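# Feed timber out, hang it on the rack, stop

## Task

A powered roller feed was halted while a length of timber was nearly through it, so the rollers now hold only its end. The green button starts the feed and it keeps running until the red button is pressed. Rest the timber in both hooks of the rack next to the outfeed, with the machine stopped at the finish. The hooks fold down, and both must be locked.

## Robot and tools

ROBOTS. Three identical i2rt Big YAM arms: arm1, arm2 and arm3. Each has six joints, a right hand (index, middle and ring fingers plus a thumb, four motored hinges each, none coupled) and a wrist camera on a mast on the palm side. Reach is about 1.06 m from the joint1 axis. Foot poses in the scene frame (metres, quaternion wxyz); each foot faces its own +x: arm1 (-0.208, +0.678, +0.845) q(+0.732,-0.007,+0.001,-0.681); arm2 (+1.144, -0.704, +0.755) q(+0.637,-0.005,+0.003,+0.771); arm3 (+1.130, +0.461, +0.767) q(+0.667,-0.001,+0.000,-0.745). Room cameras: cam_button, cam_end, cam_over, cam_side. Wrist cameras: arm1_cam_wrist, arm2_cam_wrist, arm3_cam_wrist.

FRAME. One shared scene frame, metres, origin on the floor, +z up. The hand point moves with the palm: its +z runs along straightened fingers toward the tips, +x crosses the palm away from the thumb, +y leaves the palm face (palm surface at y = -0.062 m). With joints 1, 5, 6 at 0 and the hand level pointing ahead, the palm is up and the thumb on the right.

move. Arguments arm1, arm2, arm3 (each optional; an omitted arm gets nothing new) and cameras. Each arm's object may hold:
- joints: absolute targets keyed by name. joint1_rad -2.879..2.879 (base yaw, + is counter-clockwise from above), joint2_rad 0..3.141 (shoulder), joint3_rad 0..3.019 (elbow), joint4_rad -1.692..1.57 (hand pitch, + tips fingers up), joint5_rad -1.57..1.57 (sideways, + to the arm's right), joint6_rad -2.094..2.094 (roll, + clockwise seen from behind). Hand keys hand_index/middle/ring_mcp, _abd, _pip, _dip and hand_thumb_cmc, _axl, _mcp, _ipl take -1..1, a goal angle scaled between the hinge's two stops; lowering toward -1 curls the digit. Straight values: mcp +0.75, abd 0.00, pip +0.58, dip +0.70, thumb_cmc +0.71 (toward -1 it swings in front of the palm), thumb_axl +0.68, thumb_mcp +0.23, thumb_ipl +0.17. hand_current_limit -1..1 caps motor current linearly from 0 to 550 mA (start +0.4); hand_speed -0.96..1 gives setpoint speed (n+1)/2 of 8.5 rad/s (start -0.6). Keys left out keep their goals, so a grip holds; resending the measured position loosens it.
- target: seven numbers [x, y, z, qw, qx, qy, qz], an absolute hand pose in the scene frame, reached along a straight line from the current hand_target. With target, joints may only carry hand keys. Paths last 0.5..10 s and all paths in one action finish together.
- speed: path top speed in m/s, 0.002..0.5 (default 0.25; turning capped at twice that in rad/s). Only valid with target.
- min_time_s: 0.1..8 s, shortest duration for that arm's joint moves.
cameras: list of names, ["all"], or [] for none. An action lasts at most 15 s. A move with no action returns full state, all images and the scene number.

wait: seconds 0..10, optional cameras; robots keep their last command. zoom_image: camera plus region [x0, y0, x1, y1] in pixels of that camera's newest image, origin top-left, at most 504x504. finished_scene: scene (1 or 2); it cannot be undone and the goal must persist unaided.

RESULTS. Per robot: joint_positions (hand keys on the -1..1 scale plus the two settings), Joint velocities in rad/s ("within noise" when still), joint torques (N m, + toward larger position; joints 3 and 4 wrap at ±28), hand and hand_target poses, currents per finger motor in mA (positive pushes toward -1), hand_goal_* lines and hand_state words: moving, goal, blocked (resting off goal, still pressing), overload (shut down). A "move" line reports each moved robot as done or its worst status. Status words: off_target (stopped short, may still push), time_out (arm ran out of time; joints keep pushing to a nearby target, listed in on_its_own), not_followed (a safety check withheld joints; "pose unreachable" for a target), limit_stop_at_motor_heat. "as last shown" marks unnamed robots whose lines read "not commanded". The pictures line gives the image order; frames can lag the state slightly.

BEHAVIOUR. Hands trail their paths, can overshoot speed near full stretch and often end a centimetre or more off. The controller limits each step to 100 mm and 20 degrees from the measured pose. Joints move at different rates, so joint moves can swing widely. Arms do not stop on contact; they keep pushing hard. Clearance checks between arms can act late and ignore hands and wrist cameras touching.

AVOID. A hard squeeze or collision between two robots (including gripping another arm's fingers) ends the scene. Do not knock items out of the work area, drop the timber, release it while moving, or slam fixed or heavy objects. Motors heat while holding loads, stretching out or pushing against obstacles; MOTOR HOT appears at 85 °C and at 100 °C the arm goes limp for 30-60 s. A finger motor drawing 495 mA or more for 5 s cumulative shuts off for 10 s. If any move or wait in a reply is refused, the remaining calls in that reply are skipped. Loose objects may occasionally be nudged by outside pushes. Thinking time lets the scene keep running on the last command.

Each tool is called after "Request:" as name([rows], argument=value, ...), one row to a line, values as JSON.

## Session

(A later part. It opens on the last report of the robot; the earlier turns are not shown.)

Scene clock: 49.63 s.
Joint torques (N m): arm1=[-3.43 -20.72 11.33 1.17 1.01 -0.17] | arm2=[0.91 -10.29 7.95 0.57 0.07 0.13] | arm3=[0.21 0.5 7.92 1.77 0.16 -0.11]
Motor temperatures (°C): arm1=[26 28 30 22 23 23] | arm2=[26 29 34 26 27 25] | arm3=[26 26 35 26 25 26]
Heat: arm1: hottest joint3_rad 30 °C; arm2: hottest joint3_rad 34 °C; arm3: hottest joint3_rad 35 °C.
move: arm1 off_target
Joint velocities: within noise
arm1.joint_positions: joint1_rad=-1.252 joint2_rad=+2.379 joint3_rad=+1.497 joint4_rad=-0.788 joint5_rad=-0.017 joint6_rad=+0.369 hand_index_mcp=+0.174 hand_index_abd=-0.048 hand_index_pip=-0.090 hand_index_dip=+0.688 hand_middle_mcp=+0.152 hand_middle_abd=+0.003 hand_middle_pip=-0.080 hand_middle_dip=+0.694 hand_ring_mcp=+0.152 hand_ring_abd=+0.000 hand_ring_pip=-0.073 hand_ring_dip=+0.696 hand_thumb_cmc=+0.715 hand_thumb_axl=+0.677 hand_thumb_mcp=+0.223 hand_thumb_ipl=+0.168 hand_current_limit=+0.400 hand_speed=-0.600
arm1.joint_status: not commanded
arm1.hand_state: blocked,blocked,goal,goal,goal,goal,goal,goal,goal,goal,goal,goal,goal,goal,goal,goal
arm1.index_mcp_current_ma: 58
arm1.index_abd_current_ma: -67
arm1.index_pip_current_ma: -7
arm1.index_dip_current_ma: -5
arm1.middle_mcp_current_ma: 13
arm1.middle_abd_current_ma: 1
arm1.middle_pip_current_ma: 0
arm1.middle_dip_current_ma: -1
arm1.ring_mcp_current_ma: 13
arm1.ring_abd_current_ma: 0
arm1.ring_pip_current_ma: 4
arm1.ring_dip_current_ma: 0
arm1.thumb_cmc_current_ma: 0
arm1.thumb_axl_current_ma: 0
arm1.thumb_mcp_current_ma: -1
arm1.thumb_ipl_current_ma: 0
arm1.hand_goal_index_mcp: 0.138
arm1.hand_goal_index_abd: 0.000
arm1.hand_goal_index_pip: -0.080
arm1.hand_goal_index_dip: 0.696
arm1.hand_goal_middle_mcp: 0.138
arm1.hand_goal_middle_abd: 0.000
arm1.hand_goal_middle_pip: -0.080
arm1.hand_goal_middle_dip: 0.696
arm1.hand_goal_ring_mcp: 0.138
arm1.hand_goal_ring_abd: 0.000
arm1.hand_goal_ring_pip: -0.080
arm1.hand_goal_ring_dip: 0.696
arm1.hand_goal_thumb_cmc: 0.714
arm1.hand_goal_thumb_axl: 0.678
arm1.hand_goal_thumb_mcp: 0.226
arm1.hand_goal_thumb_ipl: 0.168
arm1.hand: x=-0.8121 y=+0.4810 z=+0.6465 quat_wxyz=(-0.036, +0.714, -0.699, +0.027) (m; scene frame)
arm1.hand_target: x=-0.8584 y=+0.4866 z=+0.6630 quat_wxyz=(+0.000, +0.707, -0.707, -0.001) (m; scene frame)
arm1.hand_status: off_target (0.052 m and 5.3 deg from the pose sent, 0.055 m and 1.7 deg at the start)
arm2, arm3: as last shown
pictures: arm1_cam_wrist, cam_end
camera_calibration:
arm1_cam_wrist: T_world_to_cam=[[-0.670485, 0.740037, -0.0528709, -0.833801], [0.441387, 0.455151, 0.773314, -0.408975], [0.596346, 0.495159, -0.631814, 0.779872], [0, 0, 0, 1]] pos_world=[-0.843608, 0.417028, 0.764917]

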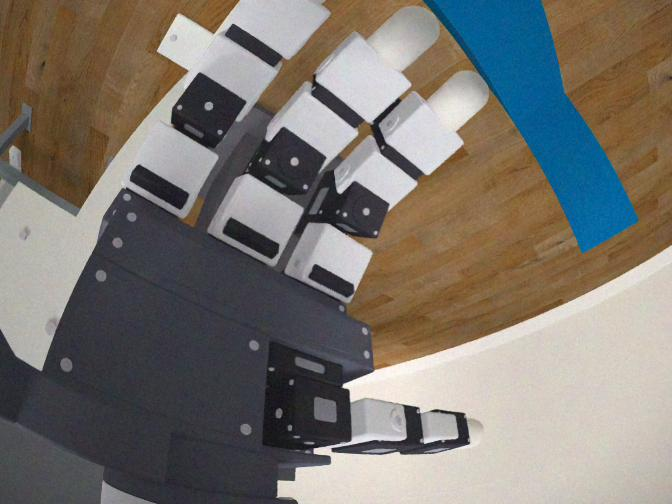

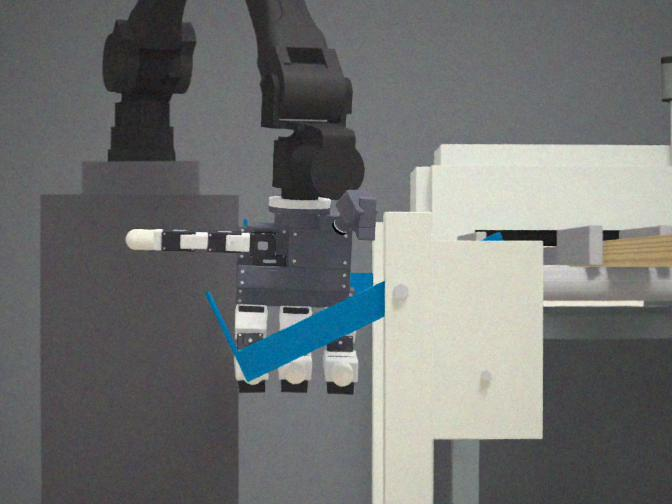

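Request:
move(arm1={"target": [-0.765, 0.485, 0.655, 0, 0.7071, -0.7071, 0], "speed": 0.15}, cameras=["cam_end", "cam_side"])

Request:
move(arm1={"target": [-0.765, 0.485, 0.57, 0, 0.7071, -0.7071, 0], "speed": 0.2}, cameras=["cam_end", "cam_side", "cam_over"])

Request:
zoom_image(camera="cam_side", region=[20, 250, 120, 360])

Request:
zoom_image(camera="cam_over", region=[120, 140, 220, 270])

Scene clock: 52.33 s.
Joint torques (N m): arm1=[-1.14 -20.89 4.45 0.7 0.32 -0.05] | arm2=[0.91 -10.29 7.95 0.57 0.07 0.13] | arm3=[0.26 0.56 7.92 1.81 0.17 -0.11]
Motor temperatures (°C): arm1=[26 29 30 22 23 23] | arm2=[26 29 34 26 27 25] | arm3=[26 26 35 26 25 26]
Heat: arm1: hottest joint3_rad 30 °C; arm2: hottest joint3_rad 34 °C; arm3: hottest joint3_rad 35 °C.
move: arm1 done
Joint velocities: within noise
arm1.joint_positions: joint1_rad=-1.218 joint2_rad=+2.284 joint3_rad=+1.264 joint4_rad=-0.578 joint5_rad=+0.000 joint6_rad=+0.420 hand_index_mcp=+0.152 hand_index_abd=-0.003 hand_index_pip=-0.080 hand_index_dip=+0.694 hand_middle_mcp=+0.151 hand_middle_abd=+0.003 hand_middle_pip=-0.080 hand_middle_dip=+0.694 hand_ring_mcp=+0.152 hand_ring_abd=+0.000 hand_ring_pip=-0.073 hand_ring_dip=+0.696 hand_thumb_cmc=+0.715 hand_thumb_axl=+0.677 hand_thumb_mcp=+0.223 hand_thumb_ipl=+0.168 hand_current_limit=+0.400 hand_speed=-0.600
arm1.joint_status: not commanded
arm1.hand_state: goal,goal,goal,goal,goal,goal,goal,goal,goal,goal,goal,goal,goal,goal,goal,goal
arm1.index_mcp_current_ma: 14
arm1.index_abd_current_ma: -1
arm1.index_pip_current_ma: 0
arm1.index_dip_current_ma: -1
arm1.middle_mcp_current_ma: 12
arm1.middle_abd_current_ma: 1
arm1.middle_pip_current_ma: 0
arm1.middle_dip_current_ma: -1
arm1.ring_mcp_current_ma: 13
arm1.ring_abd_current_ma: 0
arm1.ring_pip_current_ma: 4
arm1.ring_dip_current_ma: 0
arm1.thumb_cmc_current_ma: 0
arm1.thumb_axl_current_ma: 0
arm1.thumb_mcp_current_ma: -1
arm1.thumb_ipl_current_ma: 0
arm1.hand_goal_index_mcp: 0.138
arm1.hand_goal_index_abd: 0.000
arm1.hand_goal_index_pip: -0.080
arm1.hand_goal_index_dip: 0.696
arm1.hand_goal_middle_mcp: 0.138
arm1.hand_goal_middle_abd: 0.000
arm1.hand_goal_middle_pip: -0.080
arm1.hand_goal_middle_dip: 0.696
arm1.hand_goal_ring_mcp: 0.138
arm1.hand_goal_ring_abd: 0.000
arm1.hand_goal_ring_pip: -0.080
arm1.hand_goal_ring_dip: 0.696
arm1.hand_goal_thumb_cmc: 0.714
arm1.hand_goal_thumb_axl: 0.678
arm1.hand_goal_thumb_mcp: 0.226
arm1.hand_goal_thumb_ipl: 0.168
arm1.hand: x=-0.7631 y=+0.4865 z=+0.6499 quat_wxyz=(-0.006, +0.709, -0.705, +0.004) (m; scene frame)
arm1.hand_target: x=-0.7650 y=+0.4851 z=+0.6550 quat_wxyz=(+0.000, +0.707, -0.707, +0.000) (m; scene frame)
arm1.hand_status: done (0.006 m and 0.9 deg from the pose sent, 0.048 m and 5.3 deg at the start)
arm2, arm3: as last shown
pictures: cam_end, cam_side

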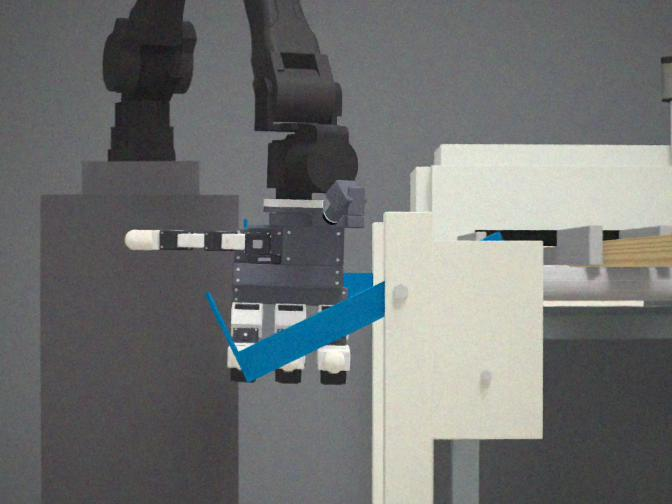

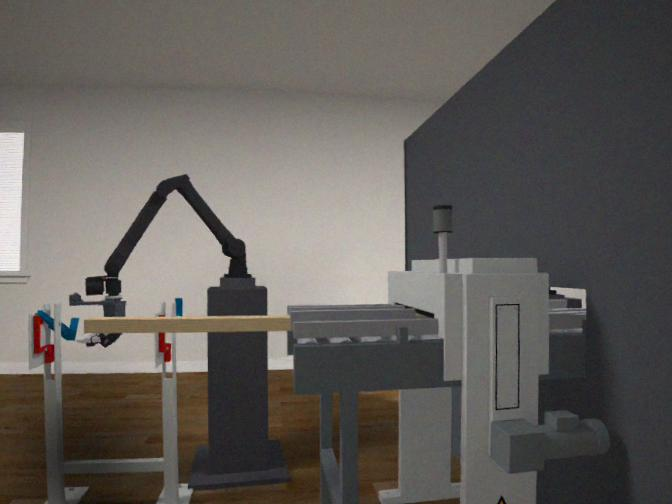

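Scene clock: 53.73 s.
Joint torques (N m): arm1=[-1.08 -19.37 5.37 0.58 0.33 -0.07] | arm2=[0.97 -10.29 7.95 0.57 0.07 0.12] | arm3=[0.32 0.62 7.92 1.78 0.17 -0.11]
Motor temperatures (°C): arm1=[26 29 30 22 23 23] | arm2=[26 29 34 26 27 25] | arm3=[26 26 35 26 25 26]
Heat: arm1: hottest joint3_rad 30 °C; arm2: hottest joint3_rad 34 °C; arm3: hottest joint3_rad 35 °C.
move: arm1 done
Joint velocities: within noise
arm1.joint_positions: joint1_rad=-1.218 joint2_rad=+2.456 joint3_rad=+1.307 joint4_rad=-0.447 joint5_rad=+0.000 joint6_rad=+0.421 hand_index_mcp=+0.151 hand_index_abd=-0.003 hand_index_pip=-0.080 hand_index_dip=+0.694 hand_middle_mcp=+0.151 hand_middle_abd=+0.003 hand_middle_pip=-0.080 hand_middle_dip=+0.694 hand_ring_mcp=+0.151 hand_ring_abd=+0.000 hand_ring_pip=-0.073 hand_ring_dip=+0.696 hand_thumb_cmc=+0.715 hand_thumb_axl=+0.677 hand_thumb_mcp=+0.223 hand_thumb_ipl=+0.168 hand_current_limit=+0.400 hand_speed=-0.600
arm1.joint_status: not commanded
arm1.hand_state: goal,goal,goal,goal,goal,goal,goal,goal,goal,goal,goal,goal,goal,goal,goal,goal
arm1.index_mcp_current_ma: 12
arm1.index_abd_current_ma: -1
arm1.index_pip_current_ma: 0
arm1.index_dip_current_ma: -1
arm1.middle_mcp_current_ma: 12
arm1.middle_abd_current_ma: 1
arm1.middle_pip_current_ma: 0
arm1.middle_dip_current_ma: -1
arm1.ring_mcp_current_ma: 12
arm1.ring_abd_current_ma: 0
arm1.ring_pip_current_ma: 4
arm1.ring_dip_current_ma: 0
arm1.thumb_cmc_current_ma: 0
arm1.thumb_axl_current_ma: 0
arm1.thumb_mcp_current_ma: -1
arm1.thumb_ipl_current_ma: 0
arm1.hand_goal_index_mcp: 0.138
arm1.hand_goal_index_abd: 0.000
arm1.hand_goal_index_pip: -0.080
arm1.hand_goal_index_dip: 0.696
arm1.hand_goal_middle_mcp: 0.138
arm1.hand_goal_middle_abd: 0.000
arm1.hand_goal_middle_pip: -0.080
arm1.hand_goal_middle_dip: 0.696
arm1.hand_goal_ring_mcp: 0.138
arm1.hand_goal_ring_abd: 0.000
arm1.hand_goal_ring_pip: -0.080
arm1.hand_goal_ring_dip: 0.696
arm1.hand_goal_thumb_cmc: 0.714
arm1.hand_goal_thumb_axl: 0.678
arm1.hand_goal_thumb_mcp: 0.226
arm1.hand_goal_thumb_ipl: 0.168
arm1.hand: x=-0.7583 y=+0.4885 z=+0.5720 quat_wxyz=(-0.006, +0.709, -0.705, +0.004) (m; scene frame)
arm1.hand_target: x=-0.7649 y=+0.4851 z=+0.5701 quat_wxyz=(+0.000, +0.707, -0.707, +0.000) (m; scene frame)
arm1.hand_status: done (0.008 m and 0.8 deg from the pose sent, 0.080 m and 0.9 deg at the start)
arm2, arm3: as last shown
pictures: cam_end, cam_over, cam_side

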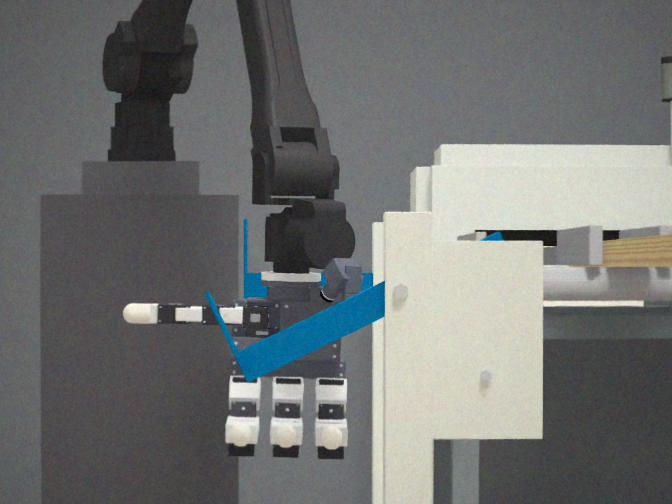

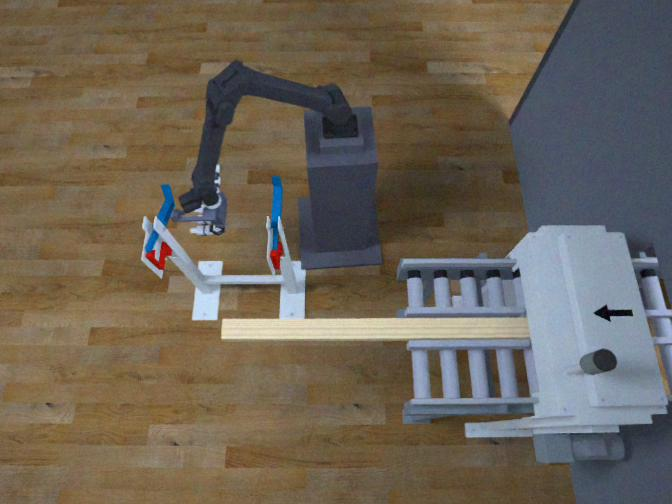

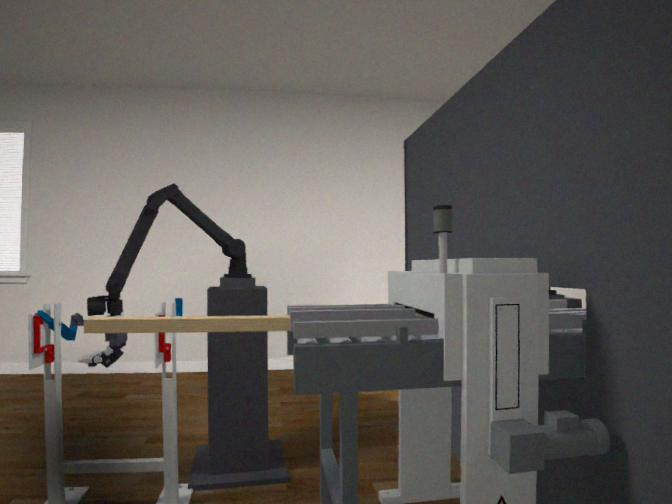

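Scaled by 4.582.

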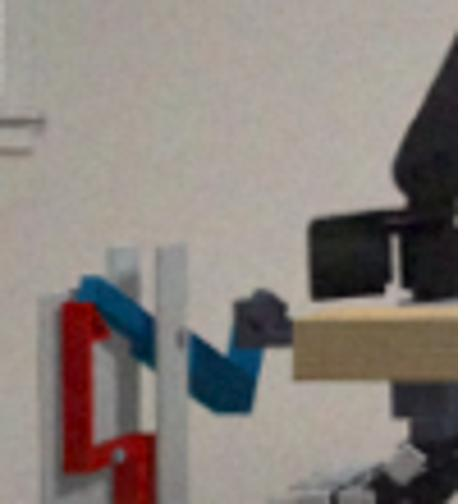

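Scaled by 3.877.

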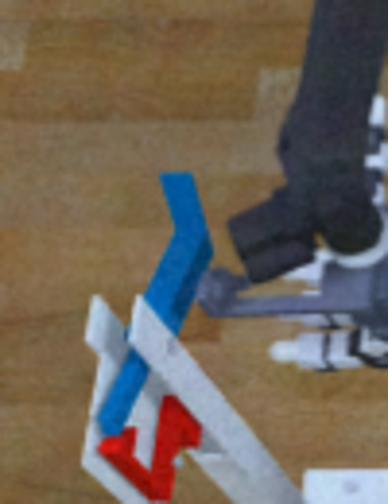

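Request:
move(arm1={"target": [-0.768, 0.497, 0.622, 0, 0.7071, -0.7071, 0], "speed": 0.2, "joints": {"hand_index_mcp": 0.75, "hand_middle_mcp": 0.75, "hand_index_pip": 0.576, "hand_middle_pip": 0.576}})

Request:
move(arm1={"target": [-0.852, 0.497, 0.622, 0, 0.7071, -0.7071, 0], "speed": 0.12}, cameras=["cam_end", "arm1_cam_wrist", "cam_over"])

Request:
zoom_image(camera="cam_over", region=[120, 140, 220, 270])

Scene clock: 57.90 s.
Joint torques (N m): arm1=[-1.73 -19.78 4.15 0.08 0.28 -0.24] | arm2=[0.91 -10.29 7.95 0.58 0.07 0.13] | arm3=[0.21 0.67 7.92 1.81 0.17 -0.1]
Motor temperatures (°C): arm1=[26 29 29 22 23 23] | arm2=[26 29 34 26 27 25] | arm3=[26 26 35 26 25 26]
Heat: arm1: hottest joint2_rad 29 °C; arm2: hottest joint3_rad 34 °C; arm3: hottest joint3_rad 35 °C.
move: arm1 done
Joint velocities: within noise
arm1.joint_positions: joint1_rad=-1.232 joint2_rad=+2.341 joint3_rad=+1.276 joint4_rad=-0.502 joint5_rad=+0.001 joint6_rad=+0.415 hand_index_mcp=+0.747 hand_index_abd=-0.003 hand_index_pip=+0.573 hand_index_dip=+0.694 hand_middle_mcp=+0.747 hand_middle_abd=+0.003 hand_middle_pip=+0.573 hand_middle_dip=+0.694 hand_ring_mcp=+0.151 hand_ring_abd=+0.000 hand_ring_pip=-0.073 hand_ring_dip=+0.696 hand_thumb_cmc=+0.715 hand_thumb_axl=+0.677 hand_thumb_mcp=+0.223 hand_thumb_ipl=+0.168 hand_current_limit=+0.400 hand_speed=-0.600
arm1.joint_status: all done
arm1.hand_state: goal,goal,goal,goal,goal,goal,goal,goal,goal,goal,goal,goal,goal,goal,goal,goal
arm1.index_mcp_current_ma: -1
arm1.index_abd_current_ma: -1
arm1.index_pip_current_ma: -1
arm1.index_dip_current_ma: -1
arm1.middle_mcp_current_ma: -1
arm1.middle_abd_current_ma: 1
arm1.middle_pip_current_ma: -1
arm1.middle_dip_current_ma: -1
arm1.ring_mcp_current_ma: 12
arm1.ring_abd_current_ma: 0
arm1.ring_pip_current_ma: 4
arm1.ring_dip_current_ma: 0
arm1.thumb_cmc_current_ma: 0
arm1.thumb_axl_current_ma: 0
arm1.thumb_mcp_current_ma: -1
arm1.thumb_ipl_current_ma: 0
arm1.hand_goal_index_mcp: 0.750
arm1.hand_goal_index_abd: 0.000
arm1.hand_goal_index_pip: 0.576
arm1.hand_goal_index_dip: 0.696
arm1.hand_goal_middle_mcp: 0.750
arm1.hand_goal_middle_abd: 0.000
arm1.hand_goal_middle_pip: 0.576
arm1.hand_goal_middle_dip: 0.696
arm1.hand_goal_ring_mcp: 0.138
arm1.hand_goal_ring_abd: 0.000
arm1.hand_goal_ring_pip: -0.080
arm1.hand_goal_ring_dip: 0.696
arm1.hand_goal_thumb_cmc: 0.714
arm1.hand_goal_thumb_axl: 0.678
arm1.hand_goal_thumb_mcp: 0.226
arm1.hand_goal_thumb_ipl: 0.168
arm1.hand: x=-0.7724 y=+0.4916 z=+0.6263 quat_wxyz=(+0.009, +0.706, -0.708, -0.002) (m; scene frame)
arm1.hand_target: x=-0.7679 y=+0.4970 z=+0.6220 quat_wxyz=(+0.000, +0.707, -0.707, +0.000) (m; scene frame)
arm1.hand_status: done (0.008 m and 1.0 deg from the pose sent, 0.052 m and 0.9 deg at the start)
arm2.joint_positions: joint1_rad=+0.425 joint2_rad=+1.494 joint3_rad=+1.295 joint4_rad=-1.356 joint5_rad=+0.006 joint6_rad=+0.615 hand_index_mcp=+0.754 hand_index_abd=+0.000 hand_index_pip=+0.577 hand_index_dip=+0.696 hand_middle_mcp=-0.460 hand_middle_abd=+0.000 hand_middle_pip=-0.496 hand_middle_dip=+0.696 hand_ring_mcp=-0.464 hand_ring_abd=+0.000 hand_ring_pip=-0.497 hand_ring_dip=+0.696 hand_thumb_cmc=+0.714 hand_thumb_axl=+0.677 hand_thumb_mcp=+0.223 hand_thumb_ipl=+0.168 hand_current_limit=+0.400 hand_speed=-0.600
arm2.joint_status: not commanded
arm2.hand_state: goal,goal,goal,goal,blocked,goal,goal,goal,goal,goal,goal,goal,goal,goal,goal,goal
arm2.index_mcp_current_ma: 0
arm2.index_abd_current_ma: 0
arm2.index_pip_current_ma: 0
arm2.index_dip_current_ma: 0
arm2.middle_mcp_current_ma: 16
arm2.middle_abd_current_ma: 0
arm2.middle_pip_current_ma: 1
arm2.middle_dip_current_ma: 0
arm2.ring_mcp_current_ma: 11
arm2.ring_abd_current_ma: 0
arm2.ring_pip_current_ma: 1
arm2.ring_dip_current_ma: 0
arm2.thumb_cmc_current_ma: 0
arm2.thumb_axl_current_ma: 0
arm2.thumb_mcp_current_ma: -1
arm2.thumb_ipl_current_ma: 0
arm2.hand_goal_index_mcp: 0.754
arm2.hand_goal_index_abd: 0.000
arm2.hand_goal_index_pip: 0.576
arm2.hand_goal_index_dip: 0.696
arm2.hand_goal_middle_mcp: -0.480
arm2.hand_goal_middle_abd: 0.000
arm2.hand_goal_middle_pip: -0.500
arm2.hand_goal_middle_dip: 0.696
arm2.hand_goal_ring_mcp: -0.480
arm2.hand_goal_ring_abd: 0.000
arm2.hand_goal_ring_pip: -0.500
arm2.hand_goal_ring_dip: 0.696
arm2.hand_goal_thumb_cmc: 0.714
arm2.hand_goal_thumb_axl: 0.678
arm2.hand_goal_thumb_mcp: 0.226
arm2.hand_goal_thumb_ipl: 0.168
arm2.hand: x=+0.9143 y=-0.2571 z=+0.9404 quat_wxyz=(+0.000, +0.001, +1.000, +0.002) (m; scene frame)
arm2.hand_target: x=+0.9090 y=-0.2592 z=+0.9331 quat_wxyz=(+0.000, +0.000, +1.000, +0.000) (m; scene frame)
arm2.hand_status: not commanded
arm3: as last shown
pictures: none

Scene clock: 59.40 s.
Joint torques (N m): arm1=[-1.67 -19.96 7.84 0.01 0.3 -0.23] | arm2=[0.91 -10.29 7.94 0.57 0.07 0.13] | arm3=[0.21 0.67 7.94 1.78 0.17 -0.11]
Motor temperatures (°C): arm1=[26 29 29 22 23 23] | arm2=[26 29 34 26 27 25] | arm3=[26 26 35 26 25 26]
Heat: arm1: hottest joint2_rad 29 °C; arm2: hottest joint3_rad 34 °C; arm3: hottest joint3_rad 35 °C.
move: arm1 off_target
Joint velocities: within noise
arm1.joint_positions: joint1_rad=-1.289 joint2_rad=+2.425 joint3_rad=+1.524 joint4_rad=-0.672 joint5_rad=+0.001 joint6_rad=+0.359 hand_index_mcp=+0.747 hand_index_abd=-0.003 hand_index_pip=+0.573 hand_index_dip=+0.694 hand_middle_mcp=+0.747 hand_middle_abd=+0.003 hand_middle_pip=+0.573 hand_middle_dip=+0.694 hand_ring_mcp=+0.151 hand_ring_abd=+0.000 hand_ring_pip=-0.073 hand_ring_dip=+0.696 hand_thumb_cmc=+0.715 hand_thumb_axl=+0.677 hand_thumb_mcp=+0.223 hand_thumb_ipl=+0.168 hand_current_limit=+0.400 hand_speed=-0.600
arm1.joint_status: not commanded
arm1.hand_state: goal,goal,goal,goal,goal,goal,goal,goal,goal,goal,goal,goal,goal,goal,goal,goal
arm1.index_mcp_current_ma: -1
arm1.index_abd_current_ma: -1
arm1.index_pip_current_ma: -1
arm1.index_dip_current_ma: -1
arm1.middle_mcp_current_ma: -1
arm1.middle_abd_current_ma: 1
arm1.middle_pip_current_ma: -1
arm1.middle_dip_current_ma: -1
arm1.ring_mcp_current_ma: 12
arm1.ring_abd_current_ma: 0
arm1.ring_pip_current_ma: 4
arm1.ring_dip_current_ma: 0
arm1.thumb_cmc_current_ma: 0
arm1.thumb_axl_current_ma: 0
arm1.thumb_mcp_current_ma: -1
arm1.thumb_ipl_current_ma: 0
arm1.hand_goal_index_mcp: 0.750
arm1.hand_goal_index_abd: 0.000
arm1.hand_goal_index_pip: 0.576
arm1.hand_goal_index_dip: 0.696
arm1.hand_goal_middle_mcp: 0.750
arm1.hand_goal_middle_abd: 0.000
arm1.hand_goal_middle_pip: 0.576
arm1.hand_goal_middle_dip: 0.696
arm1.hand_goal_ring_mcp: 0.138
arm1.hand_goal_ring_abd: 0.000
arm1.hand_goal_ring_pip: -0.080
arm1.hand_goal_ring_dip: 0.696
arm1.hand_goal_thumb_cmc: 0.714
arm1.hand_goal_thumb_axl: 0.678
arm1.hand_goal_thumb_mcp: 0.226
arm1.hand_goal_thumb_ipl: 0.168
arm1.hand: x=-0.8472 y=+0.4953 z=+0.6339 quat_wxyz=(+0.005, +0.706, -0.709, -0.001) (m; scene frame)
arm1.hand_target: x=-0.8514 y=+0.4971 z=+0.6221 quat_wxyz=(+0.000, +0.707, -0.707, +0.000) (m; scene frame)
arm1.hand_status: off_target (0.013 m and 0.7 deg from the pose sent, 0.080 m and 1.0 deg at the start)
arm2, arm3: as last shown
pictures: arm1_cam_wrist, cam_end, cam_over
camera_calibration:
arm1_cam_wrist: T_world_to_cam=[[-0.653437, 0.756976, -0.00258336, -0.894472], [0.526109, 0.456596, 0.717446, -0.283826], [0.544269, 0.467447, -0.696609, 0.796384], [0, 0, 0, 1]] pos_world=[-0.868605, 0.434421, 0.756087]

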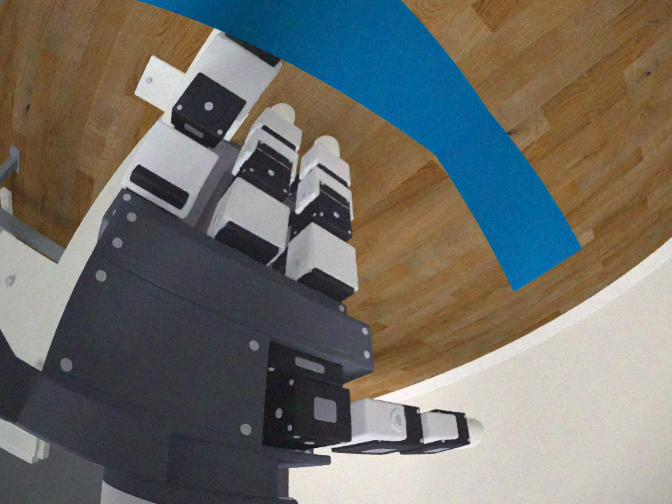

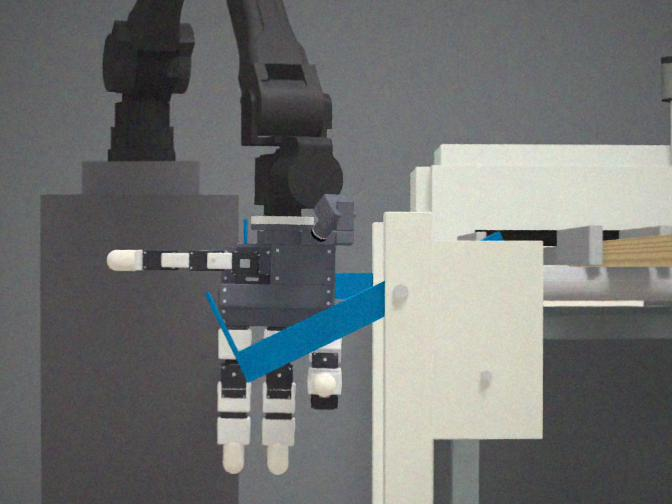

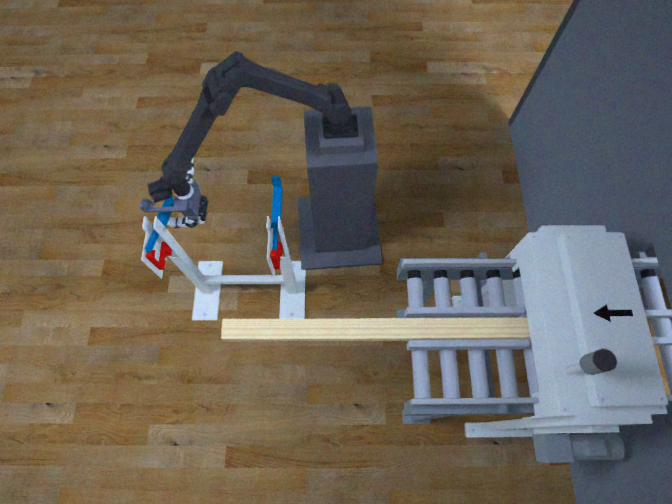

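Scaled by 3.877.

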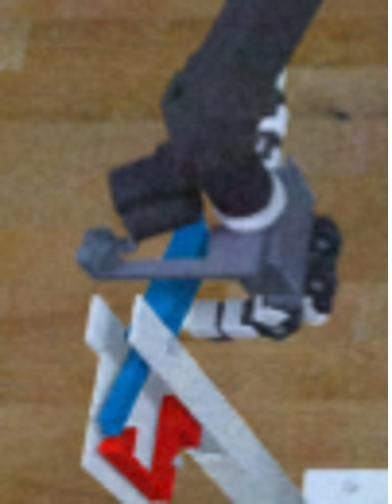

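Request:
move(arm1={"target": [-0.854, 0.497, 0.675, 0, 0.7071, -0.7071, 0], "speed": 0.1}, cameras=["cam_end", "arm1_cam_wrist"])

Scene clock: 61.13 s.
Joint torques (N m): arm1=[-1.79 -24 6.64 -0.05 0.3 -0.17] | arm2=[0.91 -10.29 7.95 0.58 0.07 0.13] | arm3=[0.26 0.56 7.94 1.8 0.16 -0.11]
Motor temperatures (°C): arm1=[26 29 29 22 23 23] | arm2=[26 29 34 26 27 25] | arm3=[26 26 36 26 25 26]
Heat: arm1: hottest joint2_rad 29 °C; arm2: hottest joint3_rad 34 °C; arm3: hottest joint3_rad 36 °C.
move: arm1 off_target
Joint velocities: within noise
arm1.joint_positions: joint1_rad=-1.289 joint2_rad=+2.375 joint3_rad=+1.525 joint4_rad=-0.753 joint5_rad=+0.001 joint6_rad=+0.352 hand_index_mcp=+0.747 hand_index_abd=-0.003 hand_index_pip=+0.573 hand_index_dip=+0.694 hand_middle_mcp=+0.747 hand_middle_abd=+0.003 hand_middle_pip=+0.573 hand_middle_dip=+0.694 hand_ring_mcp=+0.179 hand_ring_abd=-0.009 hand_ring_pip=-0.053 hand_ring_dip=+0.701 hand_thumb_cmc=+0.715 hand_thumb_axl=+0.677 hand_thumb_mcp=+0.223 hand_thumb_ipl=+0.168 hand_current_limit=+0.400 hand_speed=-0.600
arm1.joint_status: not commanded
arm1.hand_state: goal,goal,goal,goal,goal,goal,goal,goal,blocked,goal,blocked,goal,goal,goal,goal,goal
arm1.index_mcp_current_ma: -1
arm1.index_abd_current_ma: -1
arm1.index_pip_current_ma: -1
arm1.index_dip_current_ma: -1
arm1.middle_mcp_current_ma: -1
arm1.middle_abd_current_ma: 1
arm1.middle_pip_current_ma: -1
arm1.middle_dip_current_ma: -1
arm1.ring_mcp_current_ma: 70
arm1.ring_abd_current_ma: -5
arm1.ring_pip_current_ma: 33
arm1.ring_dip_current_ma: 2
arm1.thumb_cmc_current_ma: 0
arm1.thumb_axl_current_ma: 0
arm1.thumb_mcp_current_ma: -1
arm1.thumb_ipl_current_ma: 0
arm1.hand_goal_index_mcp: 0.750
arm1.hand_goal_index_abd: 0.000
arm1.hand_goal_index_pip: 0.576
arm1.hand_goal_index_dip: 0.696
arm1.hand_goal_middle_mcp: 0.750
arm1.hand_goal_middle_abd: 0.000
arm1.hand_goal_middle_pip: 0.576
arm1.hand_goal_middle_dip: 0.696
arm1.hand_goal_ring_mcp: 0.138
arm1.hand_goal_ring_abd: 0.000
arm1.hand_goal_ring_pip: -0.080
arm1.hand_goal_ring_dip: 0.696
arm1.hand_goal_thumb_cmc: 0.714
arm1.hand_goal_thumb_axl: 0.678
arm1.hand_goal_thumb_mcp: 0.226
arm1.hand_goal_thumb_ipl: 0.168
arm1.hand: x=-0.8442 y=+0.4960 z=+0.6608 quat_wxyz=(-0.008, +0.708, -0.706, +0.006) (m; scene frame)
arm1.hand_target: x=-0.8539 y=+0.4972 z=+0.6750 quat_wxyz=(+0.000, +0.707, -0.707, +0.000) (m; scene frame)
arm1.hand_status: off_target (0.017 m and 1.2 deg from the pose sent, 0.042 m and 0.7 deg at the start)
arm2: as last shown
arm3.joint_positions: joint1_rad=+0.322 joint2_rad=+0.623 joint3_rad=+1.437 joint4_rad=-1.384 joint5_rad=-0.052 joint6_rad=+1.150 hand_index_mcp=+0.754 hand_index_abd=+0.000 hand_index_pip=+0.577 hand_index_dip=+0.696 hand_middle_mcp=+0.754 hand_middle_abd=+0.000 hand_middle_pip=+0.577 hand_middle_dip=+0.696 hand_ring_mcp=+0.754 hand_ring_abd=+0.000 hand_ring_pip=+0.577 hand_ring_dip=+0.696 hand_thumb_cmc=+0.714 hand_thumb_axl=+0.677 hand_thumb_mcp=+0.226 hand_thumb_ipl=+0.168 hand_current_limit=+0.400 hand_speed=-0.600
arm3.joint_status: not commanded
arm3.hand_state: goal,goal,goal,goal,goal,goal,goal,goal,goal,goal,goal,goal,goal,goal,goal,goal
arm3.index_mcp_current_ma: 0
arm3.index_abd_current_ma: 1
arm3.index_pip_current_ma: 1
arm3.index_dip_current_ma: 0
arm3.middle_mcp_current_ma: 0
arm3.middle_abd_current_ma: 1
arm3.middle_pip_current_ma: 1
arm3.middle_dip_current_ma: 0
arm3.ring_mcp_current_ma: 0
arm3.ring_abd_current_ma: 1
arm3.ring_pip_current_ma: 1
arm3.ring_dip_current_ma: 0
arm3.thumb_cmc_current_ma: 0
arm3.thumb_axl_current_ma: -2
arm3.thumb_mcp_current_ma: 0
arm3.thumb_ipl_current_ma: -1
arm3.hand_goal_index_mcp: 0.754
arm3.hand_goal_index_abd: 0.000
arm3.hand_goal_index_pip: 0.576
arm3.hand_goal_index_dip: 0.696
arm3.hand_goal_middle_mcp: 0.754
arm3.hand_goal_middle_abd: 0.000
arm3.hand_goal_middle_pip: 0.576
arm3.hand_goal_middle_dip: 0.696
arm3.hand_goal_ring_mcp: 0.754
arm3.hand_goal_ring_abd: 0.000
arm3.hand_goal_ring_pip: 0.576
arm3.hand_goal_ring_dip: 0.696
arm3.hand_goal_thumb_cmc: 0.714
arm3.hand_goal_thumb_axl: 0.678
arm3.hand_goal_thumb_mcp: 0.226
arm3.hand_goal_thumb_ipl: 0.168
arm3.hand: x=+1.1033 y=+0.2139 z=+1.3272 quat_wxyz=(+0.359, +0.788, -0.385, +0.319) (m; scene frame)
arm3.hand_target: x=+1.1029 y=+0.2163 z=+1.3382 quat_wxyz=(+0.368, +0.782, -0.382, +0.326) (m; scene frame)
arm3.hand_status: not commanded
pictures: arm1_cam_wrist, cam_end
camera_calibration:
arm1_cam_wrist: T_world_to_cam=[[-0.658438, 0.752517, -0.0133435, -0.887866], [0.50216, 0.452448, 0.736971, -0.336046], [0.56062, 0.478549, -0.675793, 0.807766], [0, 0, 0, 1]] pos_world=[-0.868706, 0.433622, 0.781691]

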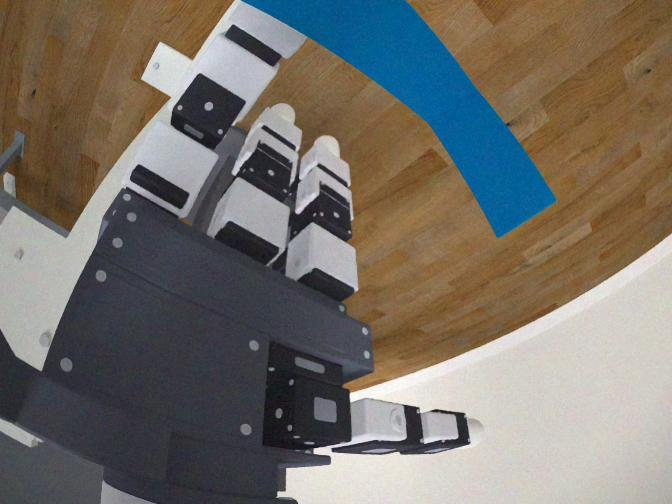

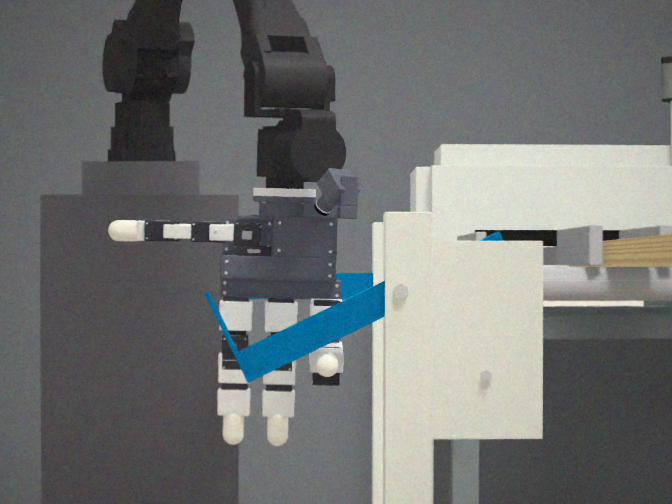

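Request:
move(arm1={"target": [-0.858, 0.499, 0.70, 0, 0.7071, -0.7071, 0], "speed": 0.1}, cameras=["cam_end"])

Request:
move(arm1={"target": [-0.862, 0.500, 0.722, 0, 0.7071, -0.7071, 0], "speed": 0.1}, cameras=["cam_end", "cam_side"])

Scene clock: 62.60 s.
Joint torques (N m): arm1=[-2.2 -25.58 7.01 -0.03 0.3 -0.14] | arm2=[0.91 -10.29 7.95 0.58 0.07 0.13] | arm3=[0.21 0.56 7.92 1.78 0.17 -0.11]
Motor temperatures (°C): arm1=[26 29 29 22 23 23] | arm2=[26 29 34 26 27 25] | arm3=[26 26 36 26 25 26]
Heat: arm1: hottest joint2_rad 29 °C; arm2: hottest joint3_rad 34 °C; arm3: hottest joint3_rad 36 °C.
move: arm1 off_target
Joint velocities: within noise
arm1.joint_positions: joint1_rad=-1.289 joint2_rad=+2.353 joint3_rad=+1.525 joint4_rad=-0.800 joint5_rad=+0.001 joint6_rad=+0.344 hand_index_mcp=+0.747 hand_index_abd=-0.003 hand_index_pip=+0.573 hand_index_dip=+0.694 hand_middle_mcp=+0.747 hand_middle_abd=+0.003 hand_middle_pip=+0.573 hand_middle_dip=+0.694 hand_ring_mcp=+0.194 hand_ring_abd=-0.008 hand_ring_pip=-0.039 hand_ring_dip=+0.708 hand_thumb_cmc=+0.715 hand_thumb_axl=+0.677 hand_thumb_mcp=+0.223 hand_thumb_ipl=+0.168 hand_current_limit=+0.400 hand_speed=-0.600
arm1.joint_status: not commanded
arm1.hand_state: goal,goal,goal,goal,goal,goal,goal,goal,blocked,goal,blocked,goal,goal,goal,goal,goal
arm1.index_mcp_current_ma: -1
arm1.index_abd_current_ma: -1
arm1.index_pip_current_ma: -1
arm1.index_dip_current_ma: -1
arm1.middle_mcp_current_ma: -1
arm1.middle_abd_current_ma: 1
arm1.middle_pip_current_ma: -1
arm1.middle_dip_current_ma: -1
arm1.ring_mcp_current_ma: 114
arm1.ring_abd_current_ma: -4
arm1.ring_pip_current_ma: 65
arm1.ring_dip_current_ma: 10
arm1.thumb_cmc_current_ma: 0
arm1.thumb_axl_current_ma: 0
arm1.thumb_mcp_current_ma: -1
arm1.thumb_ipl_current_ma: 0
arm1.hand_goal_index_mcp: 0.750
arm1.hand_goal_index_abd: 0.000
arm1.hand_goal_index_pip: 0.576
arm1.hand_goal_index_dip: 0.696
arm1.hand_goal_middle_mcp: 0.750
arm1.hand_goal_middle_abd: 0.000
arm1.hand_goal_middle_pip: 0.576
arm1.hand_goal_middle_dip: 0.696
arm1.hand_goal_ring_mcp: 0.138
arm1.hand_goal_ring_abd: 0.000
arm1.hand_goal_ring_pip: -0.080
arm1.hand_goal_ring_dip: 0.696
arm1.hand_goal_thumb_cmc: 0.714
arm1.hand_goal_thumb_axl: 0.678
arm1.hand_goal_thumb_mcp: 0.226
arm1.hand_goal_thumb_ipl: 0.168
arm1.hand: x=-0.8398 y=+0.4973 z=+0.6714 quat_wxyz=(-0.020, +0.711, -0.703, +0.011) (m; scene frame)
arm1.hand_target: x=-0.8575 y=+0.4992 z=+0.6998 quat_wxyz=(+0.000, +0.707, -0.707, +0.000) (m; scene frame)
arm1.hand_status: off_target (0.034 m and 2.7 deg from the pose sent, 0.042 m and 1.2 deg at the start)
arm2, arm3: as last shown
pictures: cam_end

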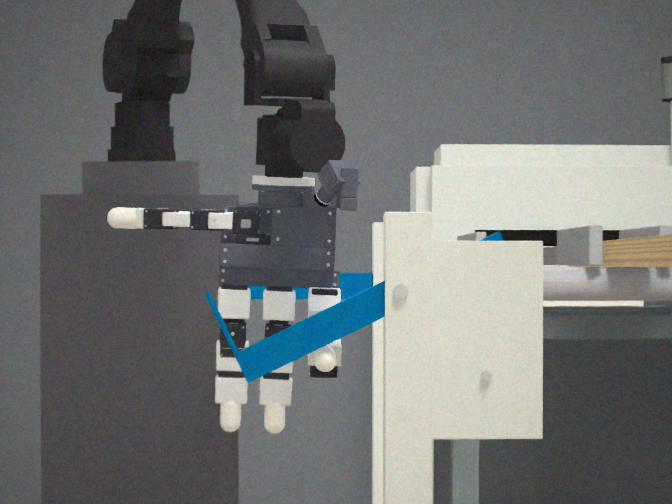

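Scene clock: 63.63 s.
Joint torques (N m): arm1=[-2.32 -26.7 7.75 0.02 0.32 -0.08] | arm2=[0.91 -10.29 7.94 0.57 0.07 0.13] | arm3=[0.26 0.56 7.92 1.77 0.16 -0.1]
Motor temperatures (°C): arm1=[26 29 29 22 23 23] | arm2=[26 29 34 26 27 25] | arm3=[26 26 36 26 25 26]
Heat: arm1: hottest joint2_rad 29 °C; arm2: hottest joint3_rad 34 °C; arm3: hottest joint3_rad 36 °C.
move: arm1 off_target
Joint velocities: within noise
arm1.joint_positions: joint1_rad=-1.290 joint2_rad=+2.334 joint3_rad=+1.525 joint4_rad=-0.843 joint5_rad=+0.001 joint6_rad=+0.335 hand_index_mcp=+0.747 hand_index_abd=-0.003 hand_index_pip=+0.574 hand_index_dip=+0.694 hand_middle_mcp=+0.747 hand_middle_abd=+0.003 hand_middle_pip=+0.573 hand_middle_dip=+0.694 hand_ring_mcp=+0.213 hand_ring_abd=-0.021 hand_ring_pip=-0.019 hand_ring_dip=+0.719 hand_thumb_cmc=+0.715 hand_thumb_axl=+0.677 hand_thumb_mcp=+0.223 hand_thumb_ipl=+0.168 hand_current_limit=+0.400 hand_speed=-0.600
arm1.joint_status: not commanded
arm1.hand_state: goal,goal,goal,goal,goal,goal,goal,goal,blocked,blocked,blocked,blocked,goal,goal,goal,goal
arm1.index_mcp_current_ma: -1
arm1.index_abd_current_ma: -1
arm1.index_pip_current_ma: -1
arm1.index_dip_current_ma: -1
arm1.middle_mcp_current_ma: -1
arm1.middle_abd_current_ma: 1
arm1.middle_pip_current_ma: -1
arm1.middle_dip_current_ma: -1
arm1.ring_mcp_current_ma: 178
arm1.ring_abd_current_ma: -18
arm1.ring_pip_current_ma: 118
arm1.ring_dip_current_ma: 26
arm1.thumb_cmc_current_ma: 0
arm1.thumb_axl_current_ma: 0
arm1.thumb_mcp_current_ma: -1
arm1.thumb_ipl_current_ma: 0
arm1.hand_goal_index_mcp: 0.750
arm1.hand_goal_index_abd: 0.000
arm1.hand_goal_index_pip: 0.576
arm1.hand_goal_index_dip: 0.696
arm1.hand_goal_middle_mcp: 0.750
arm1.hand_goal_middle_abd: 0.000
arm1.hand_goal_middle_pip: 0.576
arm1.hand_goal_middle_dip: 0.696
arm1.hand_goal_ring_mcp: 0.138
arm1.hand_goal_ring_abd: 0.000
arm1.hand_goal_ring_pip: -0.080
arm1.hand_goal_ring_dip: 0.696
arm1.hand_goal_thumb_cmc: 0.714
arm1.hand_goal_thumb_axl: 0.678
arm1.hand_goal_thumb_mcp: 0.226
arm1.hand_goal_thumb_ipl: 0.168
arm1.hand: x=-0.8355 y=+0.4987 z=+0.6812 quat_wxyz=(-0.030, +0.713, -0.700, +0.016) (m; scene frame)
arm1.hand_target: x=-0.8610 y=+0.5005 z=+0.7217 quat_wxyz=(+0.000, +0.707, -0.707, +0.000) (m; scene frame)
arm1.hand_status: off_target (0.049 m and 4.1 deg from the pose sent, 0.055 m and 2.7 deg at the start)
arm2, arm3: as last shown
pictures: cam_end, cam_side

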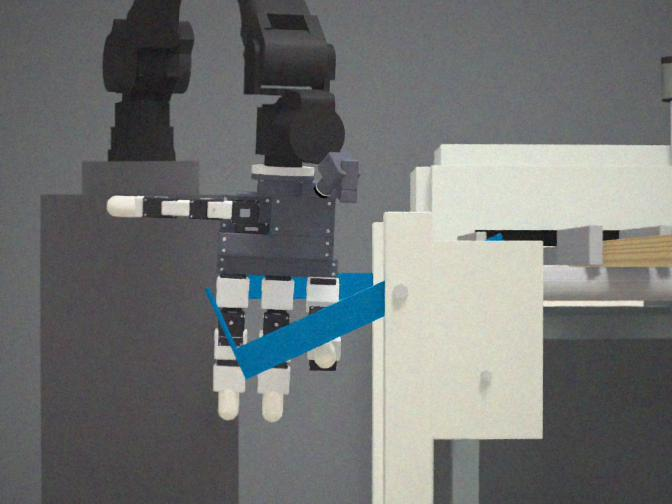

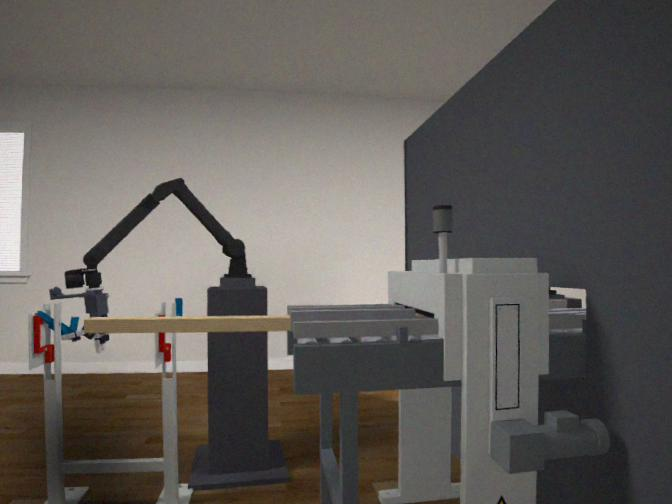

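Request:
move(arm1={"target": [-0.866, 0.503, 0.735, 0, 0.7071, -0.7071, 0], "speed": 0.1, "joints": {"hand_ring_mcp": -0.1, "hand_ring_pip": -0.2, "hand_current_limit": 0.6}}, cameras=["cam_end", "cam_side"])

Scene clock: 65.13 s.
Joint torques (N m): arm1=[-2.84 -27.46 8.34 -0.1 0.32 -0.05] | arm2=[0.91 -10.29 7.95 0.57 0.07 0.12] | arm3=[0.21 0.62 7.92 1.76 0.16 -0.11]
Motor temperatures (°C): arm1=[26 30 29 22 23 23] | arm2=[26 29 34 26 27 25] | arm3=[26 26 36 26 25 26]
Heat: arm1: hottest joint2_rad 30 °C; arm2: hottest joint3_rad 34 °C; arm3: hottest joint3_rad 36 °C.
move: arm1 off_target
Joint velocities: within noise
arm1.joint_positions: joint1_rad=-1.291 joint2_rad=+2.324 joint3_rad=+1.525 joint4_rad=-0.871 joint5_rad=+0.001 joint6_rad=+0.326 hand_index_mcp=+0.747 hand_index_abd=-0.003 hand_index_pip=+0.574 hand_index_dip=+0.694 hand_middle_mcp=+0.747 hand_middle_abd=+0.003 hand_middle_pip=+0.573 hand_middle_dip=+0.694 hand_ring_mcp=+0.213 hand_ring_abd=-0.022 hand_ring_pip=-0.047 hand_ring_dip=+0.727 hand_thumb_cmc=+0.715 hand_thumb_axl=+0.677 hand_thumb_mcp=+0.223 hand_thumb_ipl=+0.168 hand_current_limit=+0.600 hand_speed=-0.600
arm1.joint_status: hand_ring_mcp off_target (ended at +0.213, target -0.100); hand_ring_pip off_target (ended at -0.047, target -0.200); the others done
arm1.hand_state: goal,goal,goal,goal,goal,goal,goal,goal,blocked,blocked,blocked,blocked,goal,goal,goal,goal
arm1.index_mcp_current_ma: -1
arm1.index_abd_current_ma: -1
arm1.index_pip_current_ma: -1
arm1.index_dip_current_ma: -1
arm1.middle_mcp_current_ma: -1
arm1.middle_abd_current_ma: 1
arm1.middle_pip_current_ma: -1
arm1.middle_dip_current_ma: -1
arm1.ring_mcp_current_ma: 440
arm1.ring_abd_current_ma: -20
arm1.ring_pip_current_ma: 440
arm1.ring_dip_current_ma: 42
arm1.thumb_cmc_current_ma: 0
arm1.thumb_axl_current_ma: 0
arm1.thumb_mcp_current_ma: -1
arm1.thumb_ipl_current_ma: 0
arm1.hand_goal_index_mcp: 0.750
arm1.hand_goal_index_abd: 0.000
arm1.hand_goal_index_pip: 0.576
arm1.hand_goal_index_dip: 0.696
arm1.hand_goal_middle_mcp: 0.750
arm1.hand_goal_middle_abd: 0.000
arm1.hand_goal_middle_pip: 0.576
arm1.hand_goal_middle_dip: 0.696
arm1.hand_goal_ring_mcp: -0.100
arm1.hand_goal_ring_abd: 0.000
arm1.hand_goal_ring_pip: -0.200
arm1.hand_goal_ring_dip: 0.696
arm1.hand_goal_thumb_cmc: 0.714
arm1.hand_goal_thumb_axl: 0.678
arm1.hand_goal_thumb_mcp: 0.226
arm1.hand_goal_thumb_ipl: 0.168
arm1.hand: x=-0.8319 y=+0.4999 z=+0.6859 quat_wxyz=(-0.038, +0.716, -0.697, +0.020) (m; scene frame)
arm1.hand_target: x=-0.8644 y=+0.5038 z=+0.7350 quat_wxyz=(+0.000, +0.707, -0.707, +0.000) (m; scene frame)
arm1.hand_status: off_target (0.060 m and 5.2 deg from the pose sent, 0.062 m and 4.1 deg at the start)
arm2, arm3: as last shown
pictures: cam_end, cam_side

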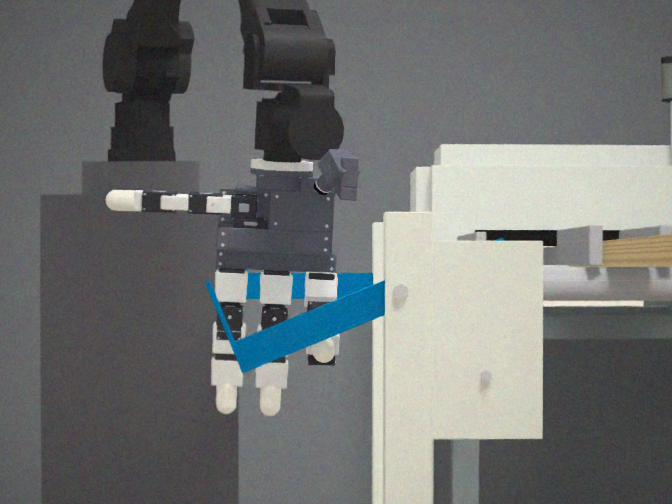

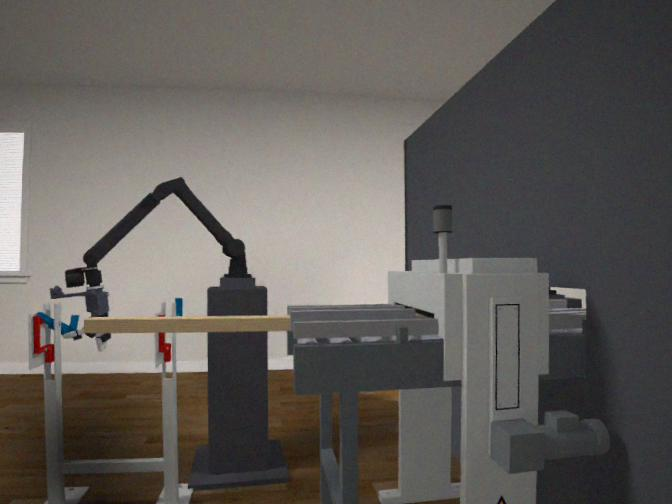

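Request:
move(arm1={"target": [-0.872, 0.508, 0.765, 0, 0.7071, -0.7071, 0], "speed": 0.12}, cameras=["cam_end", "arm1_cam_wrist"])

Scene clock: 66.60 s.
Joint torques (N m): arm1=[-2.43 -26.99 9.81 0.05 0.34 -0.1] | arm2=[0.97 -10.29 7.95 0.57 0.07 0.13] | arm3=[0.21 0.62 7.92 1.78 0.17 -0.1]
Motor temperatures (°C): arm1=[26 30 30 22 23 23] | arm2=[26 29 34 26 27 25] | arm3=[26 26 36 26 25 26]
Heat: arm1: hottest joint2_rad 30 °C; arm2: hottest joint3_rad 34 °C; arm3: hottest joint3_rad 36 °C.
move: arm1 off_target
Joint velocities: within noise
arm1.joint_positions: joint1_rad=-1.306 joint2_rad=+2.278 joint3_rad=+1.525 joint4_rad=-0.935 joint5_rad=+0.001 joint6_rad=+0.320 hand_index_mcp=+0.747 hand_index_abd=-0.003 hand_index_pip=+0.574 hand_index_dip=+0.694 hand_middle_mcp=+0.747 hand_middle_abd=+0.003 hand_middle_pip=+0.573 hand_middle_dip=+0.694 hand_ring_mcp=+0.213 hand_ring_abd=-0.022 hand_ring_pip=-0.047 hand_ring_dip=+0.730 hand_thumb_cmc=+0.715 hand_thumb_axl=+0.677 hand_thumb_mcp=+0.223 hand_thumb_ipl=+0.168 hand_current_limit=+0.600 hand_speed=-0.600
arm1.joint_status: not commanded
arm1.hand_state: goal,goal,goal,goal,goal,goal,goal,goal,blocked,blocked,blocked,blocked,goal,goal,goal,goal
arm1.index_mcp_current_ma: -1
arm1.index_abd_current_ma: -1
arm1.index_pip_current_ma: -1
arm1.index_dip_current_ma: -1
arm1.middle_mcp_current_ma: -1
arm1.middle_abd_current_ma: 1
arm1.middle_pip_current_ma: -1
arm1.middle_dip_current_ma: -1
arm1.ring_mcp_current_ma: 440
arm1.ring_abd_current_ma: -20
arm1.ring_pip_current_ma: 440
arm1.ring_dip_current_ma: 49
arm1.thumb_cmc_current_ma: 0
arm1.thumb_axl_current_ma: 0
arm1.thumb_mcp_current_ma: -1
arm1.thumb_ipl_current_ma: 0
arm1.hand_goal_index_mcp: 0.750
arm1.hand_goal_index_abd: 0.000
arm1.hand_goal_index_pip: 0.576
arm1.hand_goal_index_dip: 0.696
arm1.hand_goal_middle_mcp: 0.750
arm1.hand_goal_middle_abd: 0.000
arm1.hand_goal_middle_pip: 0.576
arm1.hand_goal_middle_dip: 0.696
arm1.hand_goal_ring_mcp: -0.100
arm1.hand_goal_ring_abd: 0.000
arm1.hand_goal_ring_pip: -0.200
arm1.hand_goal_ring_dip: 0.696
arm1.hand_goal_thumb_cmc: 0.714
arm1.hand_goal_thumb_axl: 0.678
arm1.hand_goal_thumb_mcp: 0.226
arm1.hand_goal_thumb_ipl: 0.168
arm1.hand: x=-0.8312 y=+0.5100 z=+0.7113 quat_wxyz=(-0.046, +0.713, -0.700, +0.025) (m; scene frame)
arm1.hand_target: x=-0.8692 y=+0.5090 z=+0.7657 quat_wxyz=(+0.000, +0.707, -0.707, +0.000) (m; scene frame)
arm1.hand_status: off_target (0.067 m and 6.1 deg from the pose sent, 0.089 m and 5.2 deg at the start)
arm2, arm3: as last shown
pictures: arm1_cam_wrist, cam_end
camera_calibration:
arm1_cam_wrist: T_world_to_cam=[[-0.667632, 0.742996, -0.0471734, -0.867881], [0.433613, 0.439573, 0.78661, -0.471876], [0.605184, 0.504711, -0.615645, 0.808848], [0, 0, 0, 1]] pos_world=[-0.864315, 0.444021, 0.828205]

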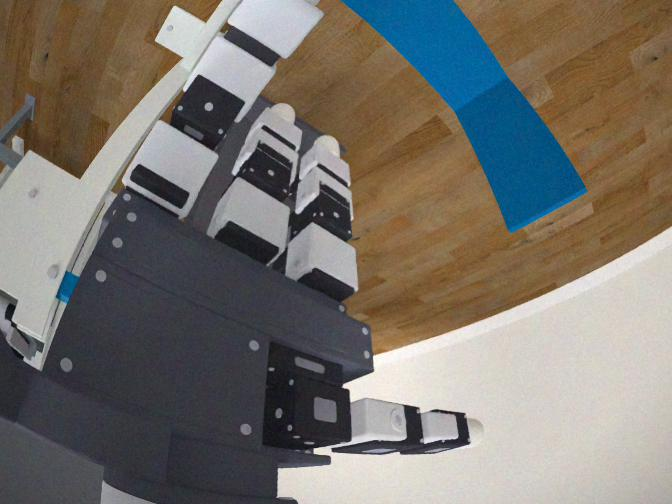

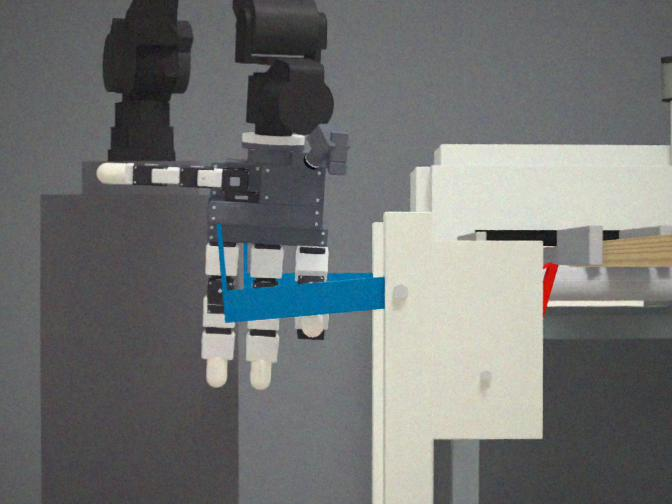

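Request:
move(arm1={"target": [-0.878, 0.510, 0.785, 0, 0.7071, -0.7071, 0], "speed": 0.12}, cameras=["cam_end"])

Scene clock: 69.90 s.
Joint torques (N m): arm1=[-2.61 -27.28 11.08 -0.06 0.35 -0.1] | arm2=[0.91 -10.29 7.94 0.57 0.07 0.13] | arm3=[0.26 0.62 7.92 1.8 0.16 -0.1]
Motor temperatures (°C): arm1=[26 30 30 22 23 23] | arm2=[26 29 34 26 27 25] | arm3=[26 26 36 26 25 26]
Heat: arm1: hottest joint2_rad 30 °C; arm2: hottest joint3_rad 34 °C; arm3: hottest joint3_rad 36 °C.
move: arm1 off_target
Joint velocities: within noise
arm1.joint_positions: joint1_rad=-1.311 joint2_rad=+2.257 joint3_rad=+1.532 joint4_rad=-0.979 joint5_rad=+0.001 joint6_rad=+0.314 hand_index_mcp=+0.747 hand_index_abd=-0.003 hand_index_pip=+0.574 hand_index_dip=+0.694 hand_middle_mcp=+0.747 hand_middle_abd=+0.003 hand_middle_pip=+0.573 hand_middle_dip=+0.694 hand_ring_mcp=+0.213 hand_ring_abd=-0.022 hand_ring_pip=-0.047 hand_ring_dip=+0.732 hand_thumb_cmc=+0.715 hand_thumb_axl=+0.677 hand_thumb_mcp=+0.223 hand_thumb_ipl=+0.168 hand_current_limit=+0.600 hand_speed=-0.600
arm1.joint_status: not commanded
arm1.hand_state: goal,goal,goal,goal,goal,goal,goal,goal,blocked,blocked,blocked,blocked,goal,goal,goal,goal
arm1.index_mcp_current_ma: -1
arm1.index_abd_current_ma: -1
arm1.index_pip_current_ma: -1
arm1.index_dip_current_ma: -1
arm1.middle_mcp_current_ma: -1
arm1.middle_abd_current_ma: 1
arm1.middle_pip_current_ma: -1
arm1.middle_dip_current_ma: -1
arm1.ring_mcp_current_ma: 440
arm1.ring_abd_current_ma: -20
arm1.ring_pip_current_ma: 440
arm1.ring_dip_current_ma: 52
arm1.thumb_cmc_current_ma: 0
arm1.thumb_axl_current_ma: 0
arm1.thumb_mcp_current_ma: -1
arm1.thumb_ipl_current_ma: 0
arm1.hand_goal_index_mcp: 0.750
arm1.hand_goal_index_abd: 0.000
arm1.hand_goal_index_pip: 0.576
arm1.hand_goal_index_dip: 0.696
arm1.hand_goal_middle_mcp: 0.750
arm1.hand_goal_middle_abd: 0.000
arm1.hand_goal_middle_pip: 0.576
arm1.hand_goal_middle_dip: 0.696
arm1.hand_goal_ring_mcp: -0.100
arm1.hand_goal_ring_abd: 0.000
arm1.hand_goal_ring_pip: -0.200
arm1.hand_goal_ring_dip: 0.696
arm1.hand_goal_thumb_cmc: 0.714
arm1.hand_goal_thumb_axl: 0.678
arm1.hand_goal_thumb_mcp: 0.226
arm1.hand_goal_thumb_ipl: 0.168
arm1.hand: x=-0.8305 y=+0.5132 z=+0.7251 quat_wxyz=(-0.053, +0.713, -0.699, +0.028) (m; scene frame)
arm1.hand_target: x=-0.8740 y=+0.5116 z=+0.7863 quat_wxyz=(+0.000, +0.707, -0.707, +0.000) (m; scene frame)
arm1.hand_status: off_target (0.077 m and 7.0 deg from the pose sent, 0.087 m and 6.1 deg at the start)
arm2, arm3: as last shown
pictures: cam_end

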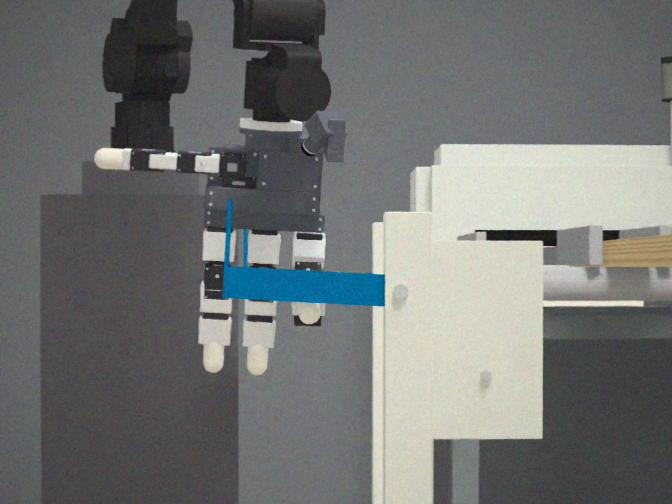

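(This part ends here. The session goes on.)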